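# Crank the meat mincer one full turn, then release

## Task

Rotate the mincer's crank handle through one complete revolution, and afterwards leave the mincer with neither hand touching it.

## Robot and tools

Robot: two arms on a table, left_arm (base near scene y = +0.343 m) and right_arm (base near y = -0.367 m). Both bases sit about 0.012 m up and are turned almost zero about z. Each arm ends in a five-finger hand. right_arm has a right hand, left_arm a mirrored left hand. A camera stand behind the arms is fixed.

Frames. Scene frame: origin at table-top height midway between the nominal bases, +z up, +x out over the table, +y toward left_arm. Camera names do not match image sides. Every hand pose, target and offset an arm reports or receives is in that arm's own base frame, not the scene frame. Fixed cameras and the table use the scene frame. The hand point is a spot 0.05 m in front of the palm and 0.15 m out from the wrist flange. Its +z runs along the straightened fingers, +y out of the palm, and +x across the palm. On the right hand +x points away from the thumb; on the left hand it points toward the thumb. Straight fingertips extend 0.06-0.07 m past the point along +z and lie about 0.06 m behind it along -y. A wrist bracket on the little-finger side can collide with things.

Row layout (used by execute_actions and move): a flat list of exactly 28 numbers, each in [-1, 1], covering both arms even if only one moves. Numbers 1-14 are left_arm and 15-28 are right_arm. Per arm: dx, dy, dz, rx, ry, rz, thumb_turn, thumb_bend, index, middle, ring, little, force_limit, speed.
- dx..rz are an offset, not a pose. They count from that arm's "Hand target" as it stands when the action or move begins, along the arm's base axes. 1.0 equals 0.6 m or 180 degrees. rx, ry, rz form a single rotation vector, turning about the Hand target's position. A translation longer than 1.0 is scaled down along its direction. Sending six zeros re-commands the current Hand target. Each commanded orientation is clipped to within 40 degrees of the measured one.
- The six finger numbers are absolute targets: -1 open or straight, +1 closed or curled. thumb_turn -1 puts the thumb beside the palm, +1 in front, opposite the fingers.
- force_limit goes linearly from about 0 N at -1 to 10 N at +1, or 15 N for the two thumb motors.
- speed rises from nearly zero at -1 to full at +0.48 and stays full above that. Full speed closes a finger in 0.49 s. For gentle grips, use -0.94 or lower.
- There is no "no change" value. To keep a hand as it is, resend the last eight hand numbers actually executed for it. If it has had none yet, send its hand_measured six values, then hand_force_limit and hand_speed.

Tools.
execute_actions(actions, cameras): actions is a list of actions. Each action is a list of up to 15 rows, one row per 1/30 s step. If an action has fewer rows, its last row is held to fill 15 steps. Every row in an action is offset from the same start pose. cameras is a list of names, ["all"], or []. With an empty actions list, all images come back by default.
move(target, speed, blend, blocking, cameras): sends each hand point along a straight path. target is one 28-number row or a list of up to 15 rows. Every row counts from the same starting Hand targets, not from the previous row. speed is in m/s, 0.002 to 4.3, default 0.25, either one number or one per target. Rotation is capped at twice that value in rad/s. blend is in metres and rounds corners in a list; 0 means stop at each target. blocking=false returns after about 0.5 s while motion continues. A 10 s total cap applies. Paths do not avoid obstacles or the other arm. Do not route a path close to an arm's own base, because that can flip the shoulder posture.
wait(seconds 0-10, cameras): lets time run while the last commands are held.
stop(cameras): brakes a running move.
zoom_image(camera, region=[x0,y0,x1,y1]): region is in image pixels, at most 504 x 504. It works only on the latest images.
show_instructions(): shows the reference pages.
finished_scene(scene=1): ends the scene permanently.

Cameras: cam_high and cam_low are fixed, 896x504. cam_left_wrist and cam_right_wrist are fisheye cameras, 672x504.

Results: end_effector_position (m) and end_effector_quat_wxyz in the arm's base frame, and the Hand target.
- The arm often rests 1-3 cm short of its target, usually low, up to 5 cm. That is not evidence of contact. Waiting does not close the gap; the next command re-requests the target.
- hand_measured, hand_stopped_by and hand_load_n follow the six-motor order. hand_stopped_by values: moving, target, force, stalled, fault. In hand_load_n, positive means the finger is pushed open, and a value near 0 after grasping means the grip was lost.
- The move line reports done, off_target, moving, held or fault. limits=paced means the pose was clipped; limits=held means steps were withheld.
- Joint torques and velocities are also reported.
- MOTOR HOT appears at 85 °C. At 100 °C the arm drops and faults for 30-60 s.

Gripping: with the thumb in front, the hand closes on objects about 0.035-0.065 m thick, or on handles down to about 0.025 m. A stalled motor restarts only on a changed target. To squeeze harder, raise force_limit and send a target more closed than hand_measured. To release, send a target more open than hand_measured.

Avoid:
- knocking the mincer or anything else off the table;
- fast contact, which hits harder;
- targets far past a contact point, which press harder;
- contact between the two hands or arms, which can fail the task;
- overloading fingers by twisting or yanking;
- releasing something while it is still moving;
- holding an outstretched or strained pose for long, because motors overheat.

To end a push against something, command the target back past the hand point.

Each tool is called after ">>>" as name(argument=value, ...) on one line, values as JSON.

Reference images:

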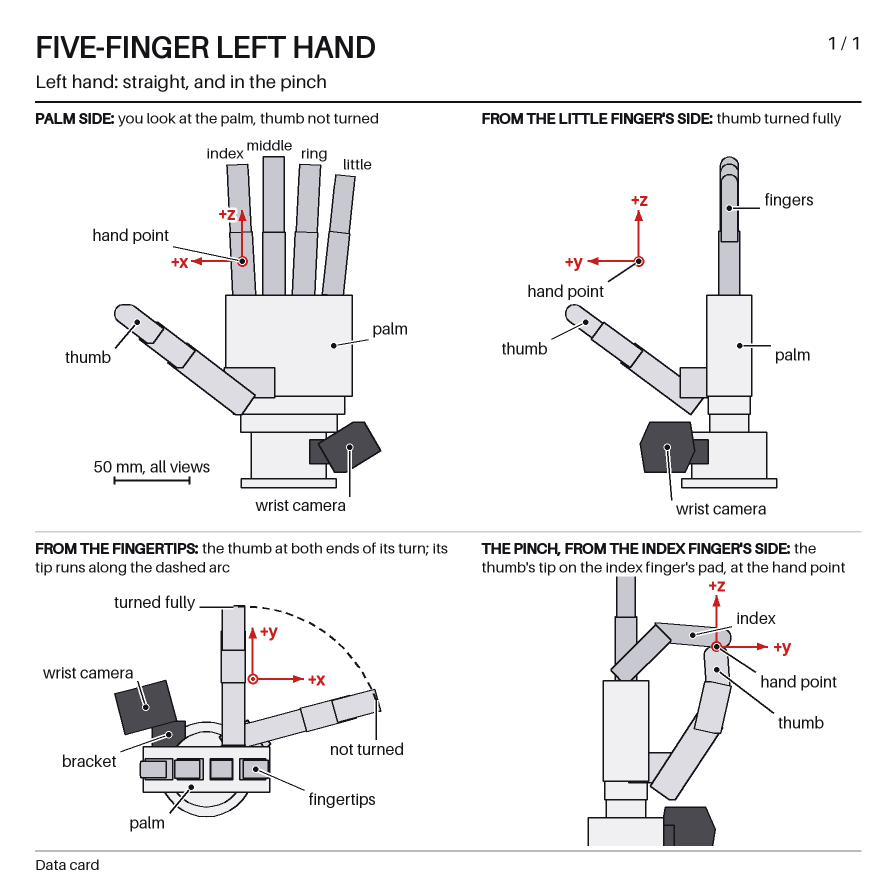

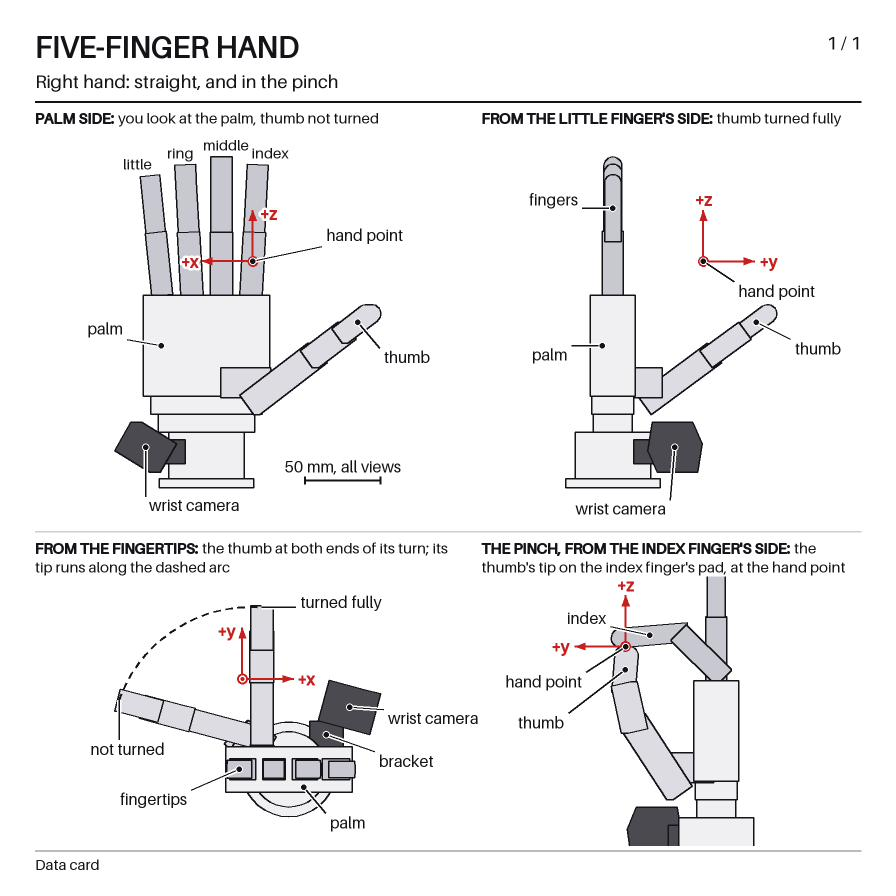

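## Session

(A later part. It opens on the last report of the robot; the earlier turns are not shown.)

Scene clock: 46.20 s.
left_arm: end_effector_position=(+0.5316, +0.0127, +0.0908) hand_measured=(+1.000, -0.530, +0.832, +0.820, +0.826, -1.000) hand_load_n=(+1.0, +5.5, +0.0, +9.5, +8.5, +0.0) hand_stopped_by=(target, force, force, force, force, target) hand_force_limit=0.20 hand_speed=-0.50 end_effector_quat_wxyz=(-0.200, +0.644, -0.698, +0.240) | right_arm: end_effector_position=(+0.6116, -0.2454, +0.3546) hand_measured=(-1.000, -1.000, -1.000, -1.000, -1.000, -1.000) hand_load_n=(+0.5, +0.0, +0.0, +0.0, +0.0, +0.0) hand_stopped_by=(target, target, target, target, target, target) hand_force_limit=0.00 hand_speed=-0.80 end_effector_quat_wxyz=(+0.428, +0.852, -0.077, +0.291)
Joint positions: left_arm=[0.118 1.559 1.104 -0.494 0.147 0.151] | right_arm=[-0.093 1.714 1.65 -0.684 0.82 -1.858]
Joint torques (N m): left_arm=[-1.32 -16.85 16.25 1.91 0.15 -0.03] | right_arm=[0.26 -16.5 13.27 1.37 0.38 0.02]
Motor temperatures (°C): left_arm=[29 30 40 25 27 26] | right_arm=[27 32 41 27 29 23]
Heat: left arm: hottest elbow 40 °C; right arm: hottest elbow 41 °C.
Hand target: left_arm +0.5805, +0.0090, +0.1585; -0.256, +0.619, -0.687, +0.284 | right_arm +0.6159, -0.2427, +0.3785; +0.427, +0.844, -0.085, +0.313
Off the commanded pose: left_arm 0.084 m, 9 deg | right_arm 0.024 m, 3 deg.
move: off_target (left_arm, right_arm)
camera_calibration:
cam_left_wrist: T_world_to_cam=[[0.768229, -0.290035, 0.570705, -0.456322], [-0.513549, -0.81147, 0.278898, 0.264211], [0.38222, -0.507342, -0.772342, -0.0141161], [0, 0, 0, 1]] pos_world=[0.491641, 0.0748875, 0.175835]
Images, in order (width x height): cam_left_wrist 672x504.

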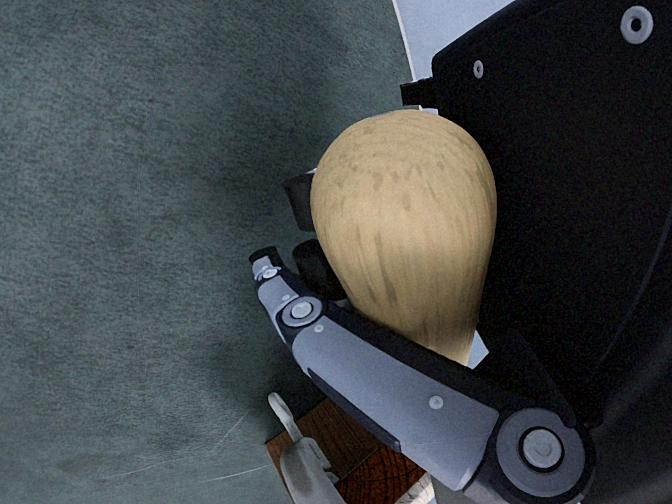

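>>> move(target=[[0.0505,0,0.053,0,0,0,1,1,0.98,0.98,0.98,-1,0.0,-0.5,0,0,0,0,0,0,-1,-1,-1,-1,-1,-1,0.0,-0.8],[0.0588,0,0.1482,0,0,0,1,1,0.98,0.98,0.98,-1,0.0,-0.5,0,0,0,0,0,0,-1,-1,-1,-1,-1,-1,0.0,-0.8],[0.034,0,0.2403,0,0,0,1,1,0.98,0.98,0.98,-1,0.0,-0.5,0,0,0,0,0,0,-1,-1,-1,-1,-1,-1,0.0,-0.8]], speed=0.1, blend=0.02, cameras=["cam_high", "cam_low", "cam_left_wrist"])

Scene clock: 49.60 s.
left_arm: end_effector_position=(+0.6046, +0.0126, +0.2212) hand_measured=(+1.000, -0.530, +0.872, +0.820, +0.826, -1.000) hand_load_n=(+1.0, +6.0, +10.5, +9.5, +8.0, +0.0) hand_stopped_by=(target, force, force, force, force, target) hand_force_limit=0.00 hand_speed=-0.50 end_effector_quat_wxyz=(-0.216, +0.639, -0.694, +0.253) | right_arm: end_effector_position=(+0.6116, -0.2454, +0.3546) hand_measured=(-1.000, -1.000, -1.000, -1.000, -1.000, -1.000) hand_load_n=(+0.0, +0.0, +0.0, +0.0, +0.0, +0.0) hand_stopped_by=(target, target, target, target, target, target) hand_force_limit=0.00 hand_speed=-0.80 end_effector_quat_wxyz=(+0.428, +0.852, -0.077, +0.291)
Joint positions: left_arm=[0.103 1.625 1.527 -0.807 0.139 0.137] | right_arm=[-0.093 1.714 1.65 -0.684 0.82 -1.858]
Joint torques (N m): left_arm=[-1.32 -23.36 14 -0.17 0.27 0.08] | right_arm=[0.56 -16.32 13.14 1.42 0.37 0.02]
Heat: left arm: hottest elbow 41 °C; right arm: hottest elbow 42 °C.
Hand target: left_arm +0.6008, +0.0091, +0.3027; -0.256, +0.619, -0.687, +0.284 | right_arm +0.6159, -0.2427, +0.3785; +0.427, +0.844, -0.085, +0.313
Off the commanded pose: left_arm 0.082 m, 6 deg | right_arm 0.024 m, 3 deg.
move: off_target (left_arm, right_arm)
camera_calibration:
cam_left_wrist: T_world_to_cam=[[0.743625, -0.291083, 0.601908, -0.578925], [-0.524467, -0.812312, 0.255115, 0.27719], [0.414677, -0.505391, -0.756719, 0.0354943], [0, 0, 0, 1]] pos_world=[0.561161, 0.0745883, 0.304603]
Images, in order (width x height): cam_high 896x504, cam_low 896x504, cam_left_wrist 672x504.

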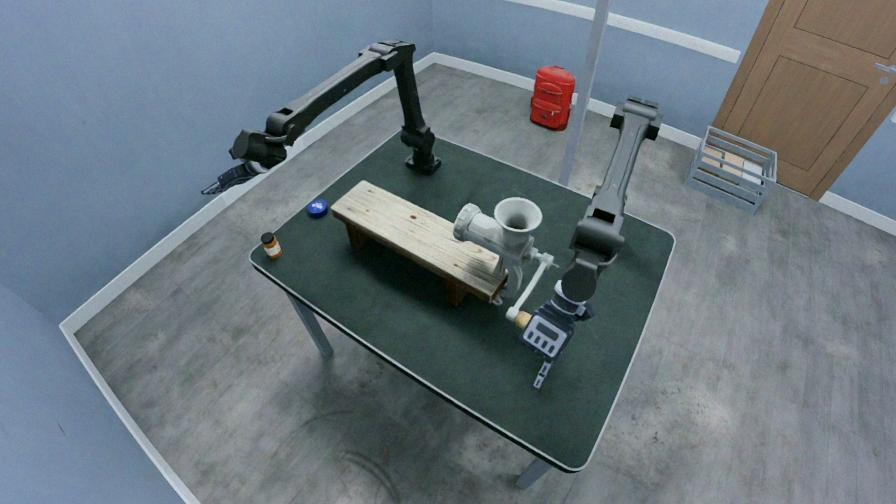

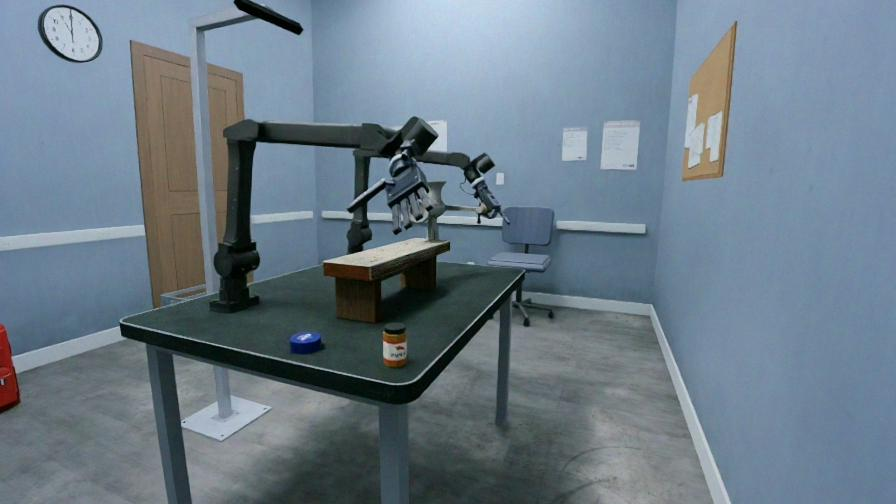

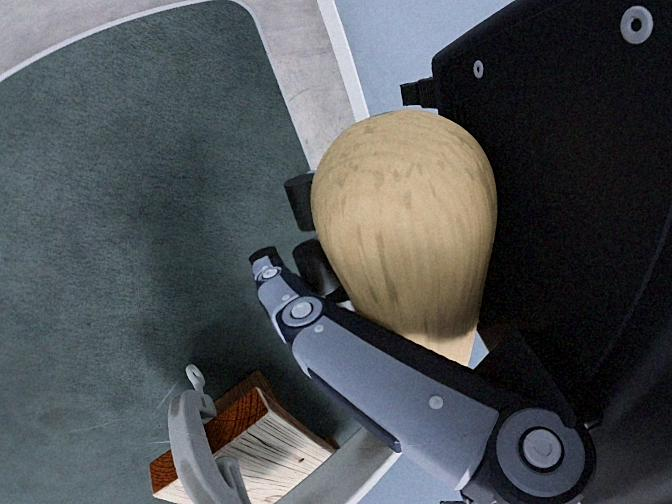

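>>> move(target=[[-0.036,0,0.0827,0,0,0,1,1,0.98,0.98,0.98,-1,0.0,-0.5,0,0,0,0,0,0,-1,-1,-1,-1,-1,-1,0.0,-0.8],[-0.1113,0,0.1458,0,0,0,1,1,0.98,0.98,0.98,-1,0.0,-0.5,0,0,0,0,0,0,-1,-1,-1,-1,-1,-1,0.0,-0.8],[-0.2038,0,0.1795,0,0,0,1,1,0.98,0.98,0.98,-1,0.0,-0.5,0,0,0,0,0,0,-1,-1,-1,-1,-1,-1,0.0,-0.8],[-0.3022,0,0.1795,0,0,0,1,1,0.98,0.98,0.98,-1,0.0,-0.5,0,0,0,0,0,0,-1,-1,-1,-1,-1,-1,0.0,-0.8]], speed=0.12, blend=0.02, cameras=["cam_high", "cam_low", "cam_left_wrist"])

Scene clock: 53.67 s.
left_arm: end_effector_position=(+0.4337, +0.0131, +0.3840) hand_measured=(+1.000, -0.530, +0.872, +0.820, +0.826, -1.000) hand_load_n=(+0.5, +5.5, +8.0, +9.5, +8.5, +0.0) hand_stopped_by=(target, force, force, force, force, target) hand_force_limit=0.00 hand_speed=-0.50 end_effector_quat_wxyz=(-0.240, +0.632, -0.686, +0.269) | right_arm: end_effector_position=(+0.6116, -0.2454, +0.3546) hand_measured=(-1.000, -1.000, -1.000, -1.000, -1.000, -1.000) hand_load_n=(+0.0, +0.0, +0.0, +0.0, +0.0, +0.0) hand_stopped_by=(target, target, target, target, target, target) hand_force_limit=0.00 hand_speed=-0.80 end_effector_quat_wxyz=(+0.428, +0.852, -0.077, +0.291)
Joint positions: left_arm=[0.152 1.185 1.495 -1.159 0.167 0.171] | right_arm=[-0.093 1.714 1.65 -0.684 0.82 -1.858]
Joint torques (N m): left_arm=[-0.38 -12.1 9.83 0.83 0.58 0.12] | right_arm=[0.03 -16.32 13.22 1.44 0.39 0.01]
Heat: left arm: hottest elbow 41 °C; right arm: hottest elbow 42 °C.
Hand target: left_arm +0.4195, +0.0091, +0.4104; -0.256, +0.619, -0.687, +0.284 | right_arm +0.6159, -0.2427, +0.3785; +0.427, +0.844, -0.085, +0.313
Off the commanded pose: left_arm 0.030 m, 3 deg | right_arm 0.024 m, 3 deg.
move: off_target (left_arm, right_arm)
camera_calibration:
cam_left_wrist: T_world_to_cam=[[0.707383, -0.292021, 0.643687, -0.550018], [-0.534554, -0.816832, 0.216879, 0.165464], [0.462451, -0.497502, -0.733915, 0.2003], [0, 0, 0, 1]] pos_world=[0.384894, 0.0741885, 0.465157]
Images, in order (width x height): cam_high 896x504, cam_low 896x504, cam_left_wrist 672x504.

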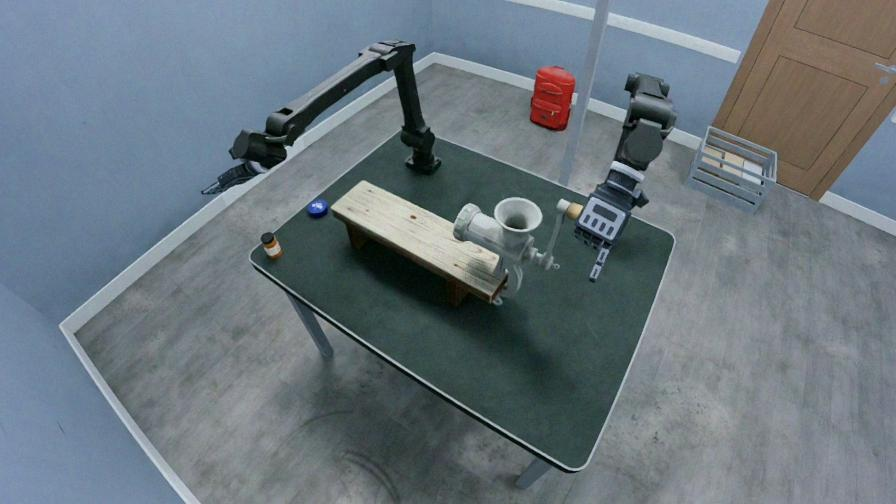

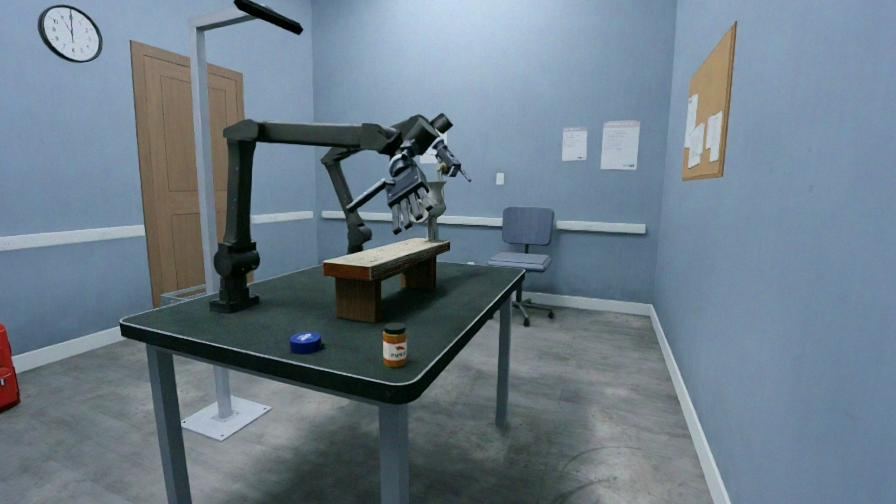

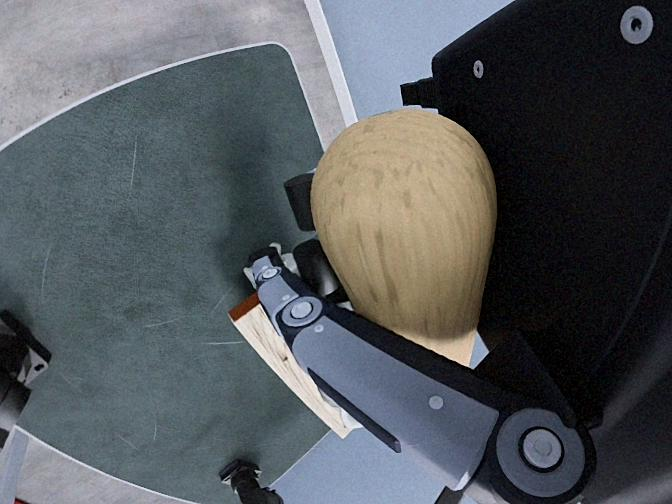

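>>> move(target=[[-0.0908,0,-0.0365,0,0,0,1,1,0.98,0.98,0.98,-1,0.0,-0.5,0,0,0,0,0,0,-1,-1,-1,-1,-1,-1,0.0,-0.8],[-0.1653,0,-0.099,0,0,0,1,1,0.98,0.98,0.98,-1,0.0,-0.5,0,0,0,0,0,0,-1,-1,-1,-1,-1,-1,0.0,-0.8],[-0.214,0,-0.1832,0,0,0,1,1,0.98,0.98,0.98,-1,0.0,-0.5,0,0,0,0,0,0,-1,-1,-1,-1,-1,-1,0.0,-0.8],[-0.2308,0,-0.279,0,0,0,1,1,0.98,0.98,0.98,-1,0.0,-0.5,0,0,0,0,0,0,-1,-1,-1,-1,-1,-1,0.0,-0.8]], speed=0.12, blend=0.02, cameras=["cam_high", "cam_left_wrist"])

Scene clock: 57.27 s.
left_arm: end_effector_position=(+0.2912, +0.0133, +0.2378) hand_measured=(+1.000, -0.530, +0.872, +0.820, +0.826, -1.000) hand_load_n=(+1.0, +6.0, +6.5, +9.5, +9.0, +0.0) hand_stopped_by=(target, force, force, force, force, target) hand_force_limit=0.00 hand_speed=-0.50 end_effector_quat_wxyz=(-0.255, +0.627, -0.680, +0.280) | right_arm: end_effector_position=(+0.6116, -0.2454, +0.3546) hand_measured=(-1.000, -1.000, -1.000, -1.000, -1.000, -1.000) hand_load_n=(+0.0, +0.0, +0.0, +0.0, +0.0, +0.0) hand_stopped_by=(target, target, target, target, target, target) hand_force_limit=0.00 hand_speed=-0.80 end_effector_quat_wxyz=(+0.428, +0.852, -0.077, +0.291)
Joint positions: left_arm=[0.258 0.708 0.824 -0.942 0.239 0.245] | right_arm=[-0.093 1.714 1.65 -0.684 0.82 -1.858]
Joint torques (N m): left_arm=[-0.44 -4.66 8.36 0.57 0.65 0.15] | right_arm=[-0.09 -16.56 13.18 1.43 0.37 0.03]
Heat: left arm: hottest elbow 41 °C; right arm: hottest elbow 43 °C.
Hand target: left_arm +0.2811, +0.0090, +0.2430; -0.256, +0.619, -0.686, +0.284 | right_arm +0.6159, -0.2427, +0.3785; +0.427, +0.844, -0.085, +0.313
Off the commanded pose: left_arm 0.012 m, 1 deg | right_arm 0.024 m, 3 deg.
move: off_target (left_arm, right_arm)
camera_calibration:
cam_left_wrist: T_world_to_cam=[[0.682614, -0.291459, 0.670141, -0.354211], [-0.539587, -0.819456, 0.193231, 0.128293], [0.492832, -0.493501, -0.71664, 0.145886], [0, 0, 0, 1]] pos_world=[0.239117, 0.0738876, 0.317129]
Images, in order (width x height): cam_high 896x504, cam_left_wrist 672x504.

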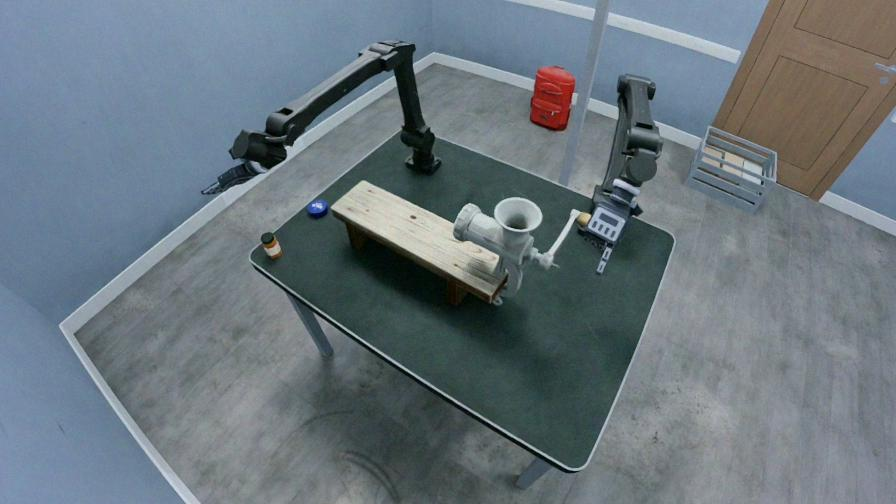

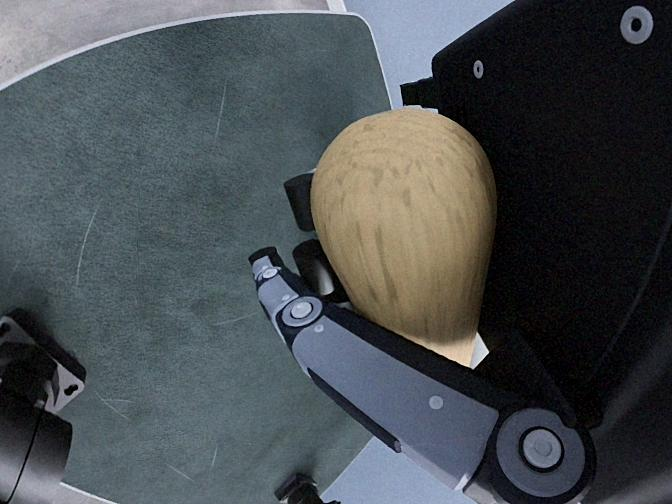

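>>> move(target=[[0.0215,0,-0.0958,0,0,0,1,1,0.98,0.98,0.98,-1,0.0,-0.5,0,0,0,0,0,0,-1,-1,-1,-1,-1,-1,0.0,-0.8],[0.0703,0,-0.18,0,0,0,1,1,0.98,0.98,0.98,-1,0.0,-0.5,0,0,0,0,0,0,-1,-1,-1,-1,-1,-1,0.0,-0.8],[0.1448,0,-0.2425,0,0,0,1,1,0.98,0.98,0.98,-1,0.0,-0.5,0,0,0,0,0,0,-1,-1,-1,-1,-1,-1,0.0,-0.8],[0.2362,0,-0.2758,0,0,0,1,1,0.98,0.98,0.98,-1,0.0,-0.5,0,0,0,0,0,0,-1,-1,-1,-1,-1,-1,0.0,-0.8],[0.3335,0,-0.2758,0,0,0,1,1,0.98,0.98,0.98,-1,0.0,-0.5,0,0,0,0,0,0,-1,-1,-1,-1,-1,-1,0.0,-0.8],[0.4248,0,-0.2425,0,0,0,1,1,0.98,0.98,0.98,-1,0.0,-0.5,0,0,0,0,0,0,-1,-1,-1,-1,-1,-1,0.0,-0.8],[0.4993,0,-0.18,0,0,0,1,1,0.98,0.98,0.98,-1,0.0,-0.5,0,0,0,0,0,0,-1,-1,-1,-1,-1,-1,0.0,-0.8]], speed=0.12, blend=0.02, cameras=["cam_high", "cam_left_wrist"])

Scene clock: 62.73 s.
left_arm: end_effector_position=(+0.5373, +0.0126, +0.0907) hand_measured=(+1.000, -0.530, +0.872, +0.820, +0.828, -1.000) hand_load_n=(+2.0, +7.0, +2.0, +9.5, +0.5, -0.5) hand_stopped_by=(target, force, force, force, force, target) hand_force_limit=0.00 hand_speed=-0.50 end_effector_quat_wxyz=(-0.216, +0.637, -0.695, +0.254) | right_arm: end_effector_position=(+0.6116, -0.2454, +0.3546) hand_measured=(-1.000, -1.000, -1.000, -1.000, -1.000, -1.000) hand_load_n=(+0.0, +0.0, +0.0, +0.0, +0.0, +0.0) hand_stopped_by=(target, target, target, target, target, target) hand_force_limit=0.00 hand_speed=-0.80 end_effector_quat_wxyz=(+0.428, +0.852, -0.077, +0.291)
Joint positions: left_arm=[0.118 1.553 1.082 -0.435 0.151 0.152] | right_arm=[-0.093 1.714 1.65 -0.684 0.82 -1.858]
Joint torques (N m): left_arm=[-1.49 -13.39 15.06 2.04 -0.04 -0.03] | right_arm=[-0.15 -15.97 13.11 1.46 0.37 0.02]
Heat: left arm: hottest elbow 41 °C; right arm: hottest elbow 43 °C.
Hand target: left_arm +0.5806, +0.0090, +0.1350; -0.256, +0.619, -0.686, +0.284 | right_arm +0.6159, -0.2427, +0.3785; +0.427, +0.844, -0.085, +0.313
Off the commanded pose: left_arm 0.062 m, 6 deg | right_arm 0.024 m, 3 deg.
move: off_target (left_arm, right_arm)
camera_calibration:
cam_left_wrist: T_world_to_cam=[[0.741544, -0.294083, 0.603016, -0.449314], [-0.528182, -0.810115, 0.254436, 0.277112], [0.413687, -0.507177, -0.756065, -0.0348307], [0, 0, 0, 1]] pos_world=[0.49396, 0.0746913, 0.174102]
Images, in order (width x height): cam_high 896x504, cam_left_wrist 672x504.

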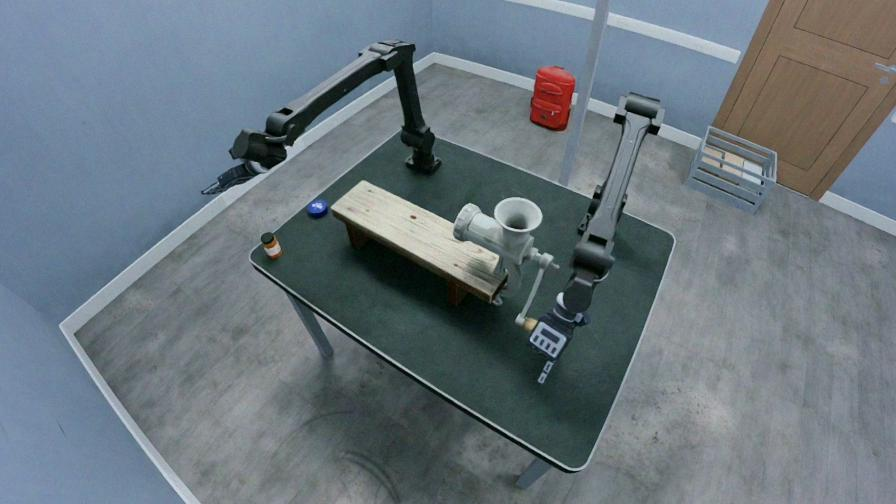

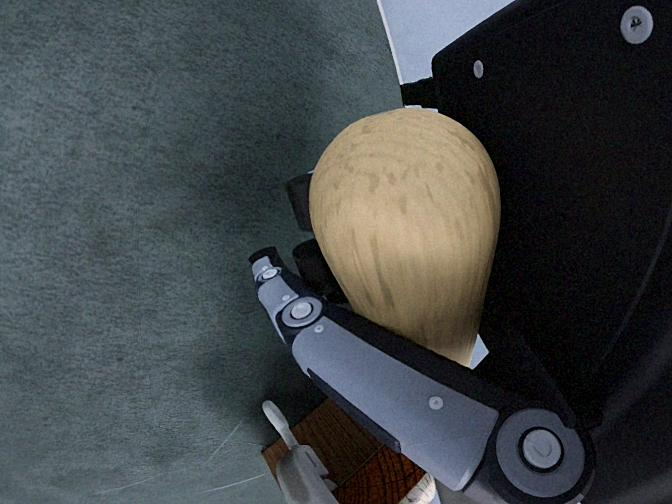

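>>> move(target=[-0.0627,0.003,-0.045,0,0,0,1,1,0.98,0.98,0.98,-1,0.0,-0.5,0,0,0,0,0,0,-1,-1,-1,-1,-1,-1,0.0,-0.8], speed=0.15)

>>> move(target=[0,0,0,0,0,0,1,-1,-1,-1,-1,-1,0.0,-0.3,0,0,0,0,0,0,-1,-1,-1,-1,-1,-1,0.0,-0.8], speed=0.1, cameras=["cam_high", "cam_left_wrist"])

Scene clock: 64.67 s.
left_arm: end_effector_position=(+0.5404, +0.0127, +0.0914) hand_measured=(+1.000, -0.530, +0.872, +0.820, +0.828, -1.000) hand_load_n=(+1.0, +6.0, +2.0, +9.5, +3.0, +0.0) hand_stopped_by=(target, force, force, force, force, target) hand_force_limit=0.00 hand_speed=-0.50 end_effector_quat_wxyz=(+0.242, -0.628, +0.687, -0.274) | right_arm: end_effector_position=(+0.6116, -0.2454, +0.3546) hand_measured=(-1.000, -1.000, -1.000, -1.000, -1.000, -1.000) hand_load_n=(-0.5, +0.0, +0.5, +0.0, +0.0, +0.0) hand_stopped_by=(target, target, target, target, target, target) hand_force_limit=0.00 hand_speed=-0.80 end_effector_quat_wxyz=(+0.428, +0.852, -0.077, +0.291)
Joint positions: left_arm=[0.118 1.528 1.03 -0.336 0.151 0.148] | right_arm=[-0.093 1.714 1.65 -0.684 0.82 -1.858]
Joint torques (N m): left_arm=[-0.62 -15.33 7.58 1.73 0.23 0.08] | right_arm=[0.15 -16.5 13.2 1.4 0.38 0.04]
Heat: left arm: hottest elbow 41 °C; right arm: hottest elbow 44 °C.
Hand target: left_arm +0.5430, +0.0108, +0.1080; +0.256, -0.619, +0.686, -0.284 | right_arm +0.6159, -0.2427, +0.3785; +0.427, +0.844, -0.085, +0.313
Off the commanded pose: left_arm 0.017 m, 2 deg | right_arm 0.024 m, 3 deg.
move: off_target (left_arm, right_arm)

Scene clock: 66.23 s.
left_arm: end_effector_position=(+0.5382, +0.0124, +0.0933) hand_measured=(+1.000, -1.000, -1.000, -1.000, -1.000, -1.000) hand_load_n=(+0.0, +0.0, +0.0, +0.0, +0.0, +0.0) hand_stopped_by=(target, target, target, target, target, target) hand_force_limit=0.00 hand_speed=-0.30 end_effector_quat_wxyz=(+0.244, -0.628, +0.686, -0.275) | right_arm: end_effector_position=(+0.6116, -0.2454, +0.3546) hand_measured=(-1.000, -1.000, -1.000, -1.000, -1.000, -1.000) hand_load_n=(+0.0, +0.0, +0.0, +0.0, +0.0, +0.0) hand_stopped_by=(target, target, target, target, target, target) hand_force_limit=0.00 hand_speed=-0.80 end_effector_quat_wxyz=(+0.428, +0.852, -0.077, +0.291)
Joint positions: left_arm=[0.118 1.519 1.024 -0.336 0.151 0.148] | right_arm=[-0.093 1.714 1.65 -0.684 0.82 -1.858]
Joint torques (N m): left_arm=[-0.73 -14.27 8.09 1.78 0.23 0.09] | right_arm=[0.21 -16.62 13.04 1.43 0.37 0.04]
Heat: left arm: hottest elbow 41 °C; right arm: hottest elbow 44 °C.
Hand target: left_arm +0.5430, +0.0108, +0.1079; +0.256, -0.619, +0.686, -0.284 | right_arm +0.6159, -0.2427, +0.3785; +0.427, +0.844, -0.085, +0.313
Off the commanded pose: left_arm 0.016 m, 2 deg | right_arm 0.024 m, 3 deg.
move: off_target (left_arm, right_arm)
camera_calibration:
cam_left_wrist: T_world_to_cam=[[0.696185, -0.295972, 0.654008, -0.431853], [-0.54292, -0.813115, 0.209958, 0.288895], [0.469642, -0.501244, -0.726767, -0.0662278], [0, 0, 0, 1]] pos_world=[0.4886, 0.0738925, 0.173647]
Images, in order (width x height): cam_high 896x504, cam_left_wrist 672x504.

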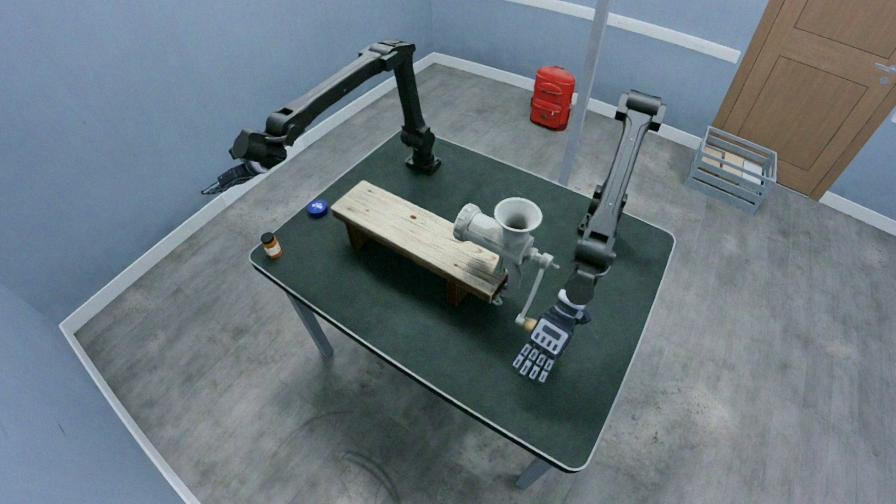

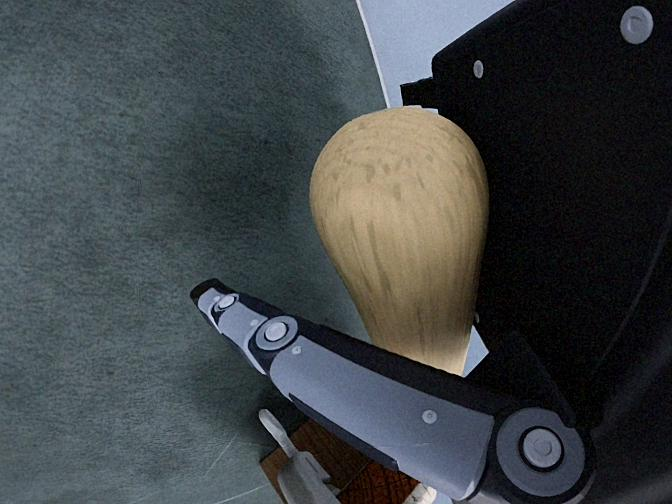

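>>> move(target=[[0,0.01,0.15,0,0,0,1,-1,-1,-1,-1,-1,0.0,-0.3,0,0,0,0,0,0,-1,-1,-1,-1,-1,-1,0.0,-0.8],[0,0.12,0.25,0,0,0,1,-1,-1,-1,-1,-1,0.0,-0.3,0,0,0,0,0,0,-1,-1,-1,-1,-1,-1,0.0,-0.8]], speed=0.15, blend=0.03, cameras=["cam_high", "cam_low", "cam_left_wrist"])

Scene clock: 68.80 s.
left_arm: end_effector_position=(+0.5293, +0.0775, +0.2307) hand_measured=(+1.000, -1.000, -1.000, -1.000, -1.000, -1.000) hand_load_n=(+0.0, +0.0, +0.0, +0.0, +0.0, +0.0) hand_stopped_by=(target, target, target, target, target, target) hand_force_limit=0.00 hand_speed=-0.30 end_effector_quat_wxyz=(+0.236, -0.629, +0.688, -0.274) | right_arm: end_effector_position=(+0.6116, -0.2454, +0.3546) hand_measured=(-1.000, -1.000, -1.000, -1.000, -1.000, -1.000) hand_load_n=(+0.0, +0.0, +0.0, +0.0, +0.0, +0.0) hand_stopped_by=(target, target, target, target, target, target) hand_force_limit=0.00 hand_speed=-0.80 end_effector_quat_wxyz=(+0.428, +0.852, -0.077, +0.291)
Joint positions: left_arm=[0.264 1.428 1.312 -0.752 0.255 0.259] | right_arm=[-0.093 1.714 1.65 -0.684 0.82 -1.858]
Joint torques (N m): left_arm=[-0.09 -12.28 13.39 1.2 0.36 0.07] | right_arm=[0.38 -16.44 13.12 1.52 0.39 0.02]
Heat: left arm: hottest elbow 41 °C; right arm: hottest elbow 44 °C.
Hand target: left_arm +0.5430, +0.0828, +0.2580; +0.256, -0.619, +0.686, -0.284 | right_arm +0.6159, -0.2427, +0.3785; +0.427, +0.844, -0.085, +0.313
Off the commanded pose: left_arm 0.031 m, 3 deg | right_arm 0.024 m, 3 deg.
move: off_target (left_arm, right_arm)
camera_calibration:
cam_left_wrist: T_world_to_cam=[[0.703621, -0.293668, 0.647053, -0.49879], [-0.543571, -0.808935, 0.223953, 0.304904], [0.457656, -0.509297, -0.728813, 0.0777977], [0, 0, 0, 1]] pos_world=[0.481091, 0.139791, 0.311159]
Images, in order (width x height): cam_high 896x504, cam_low 896x504, cam_left_wrist 672x504.

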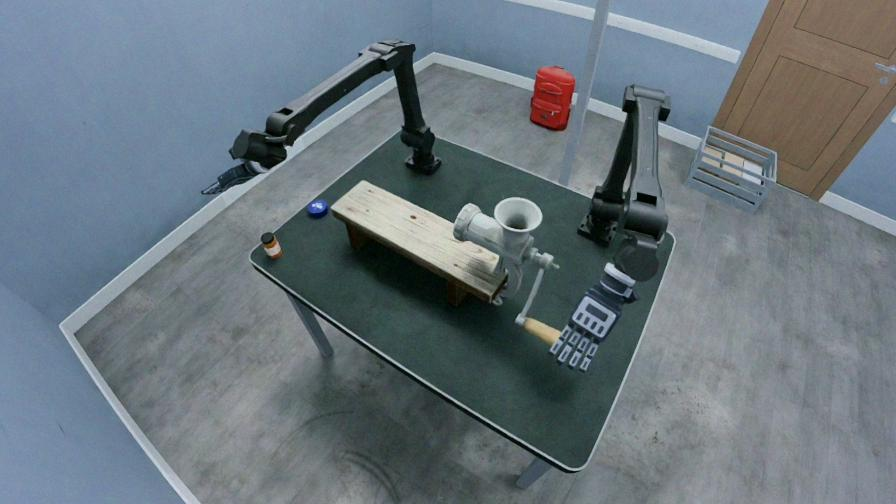

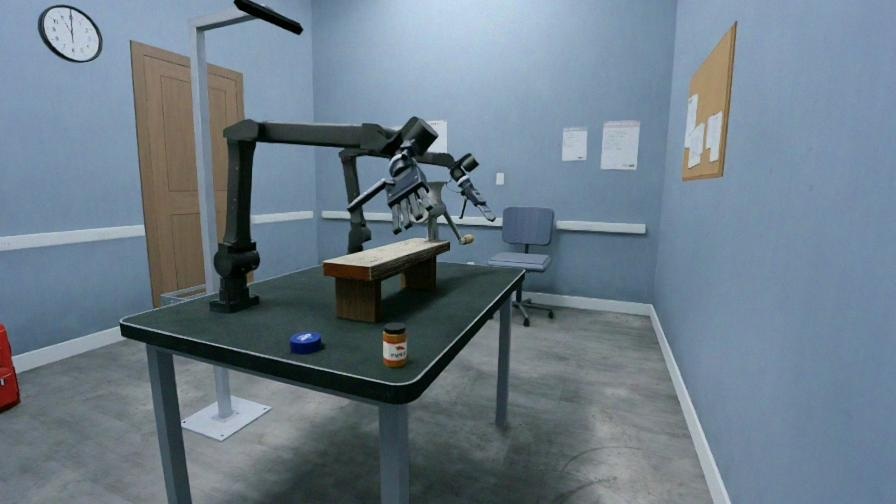

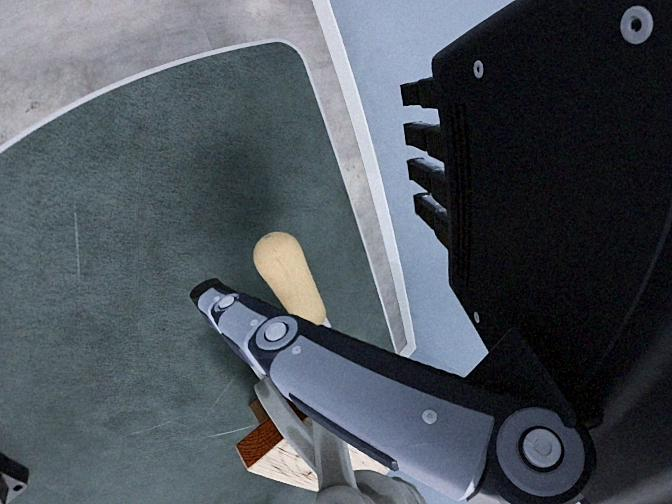

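>>> finished_scene()

The scene is finished: the task was done.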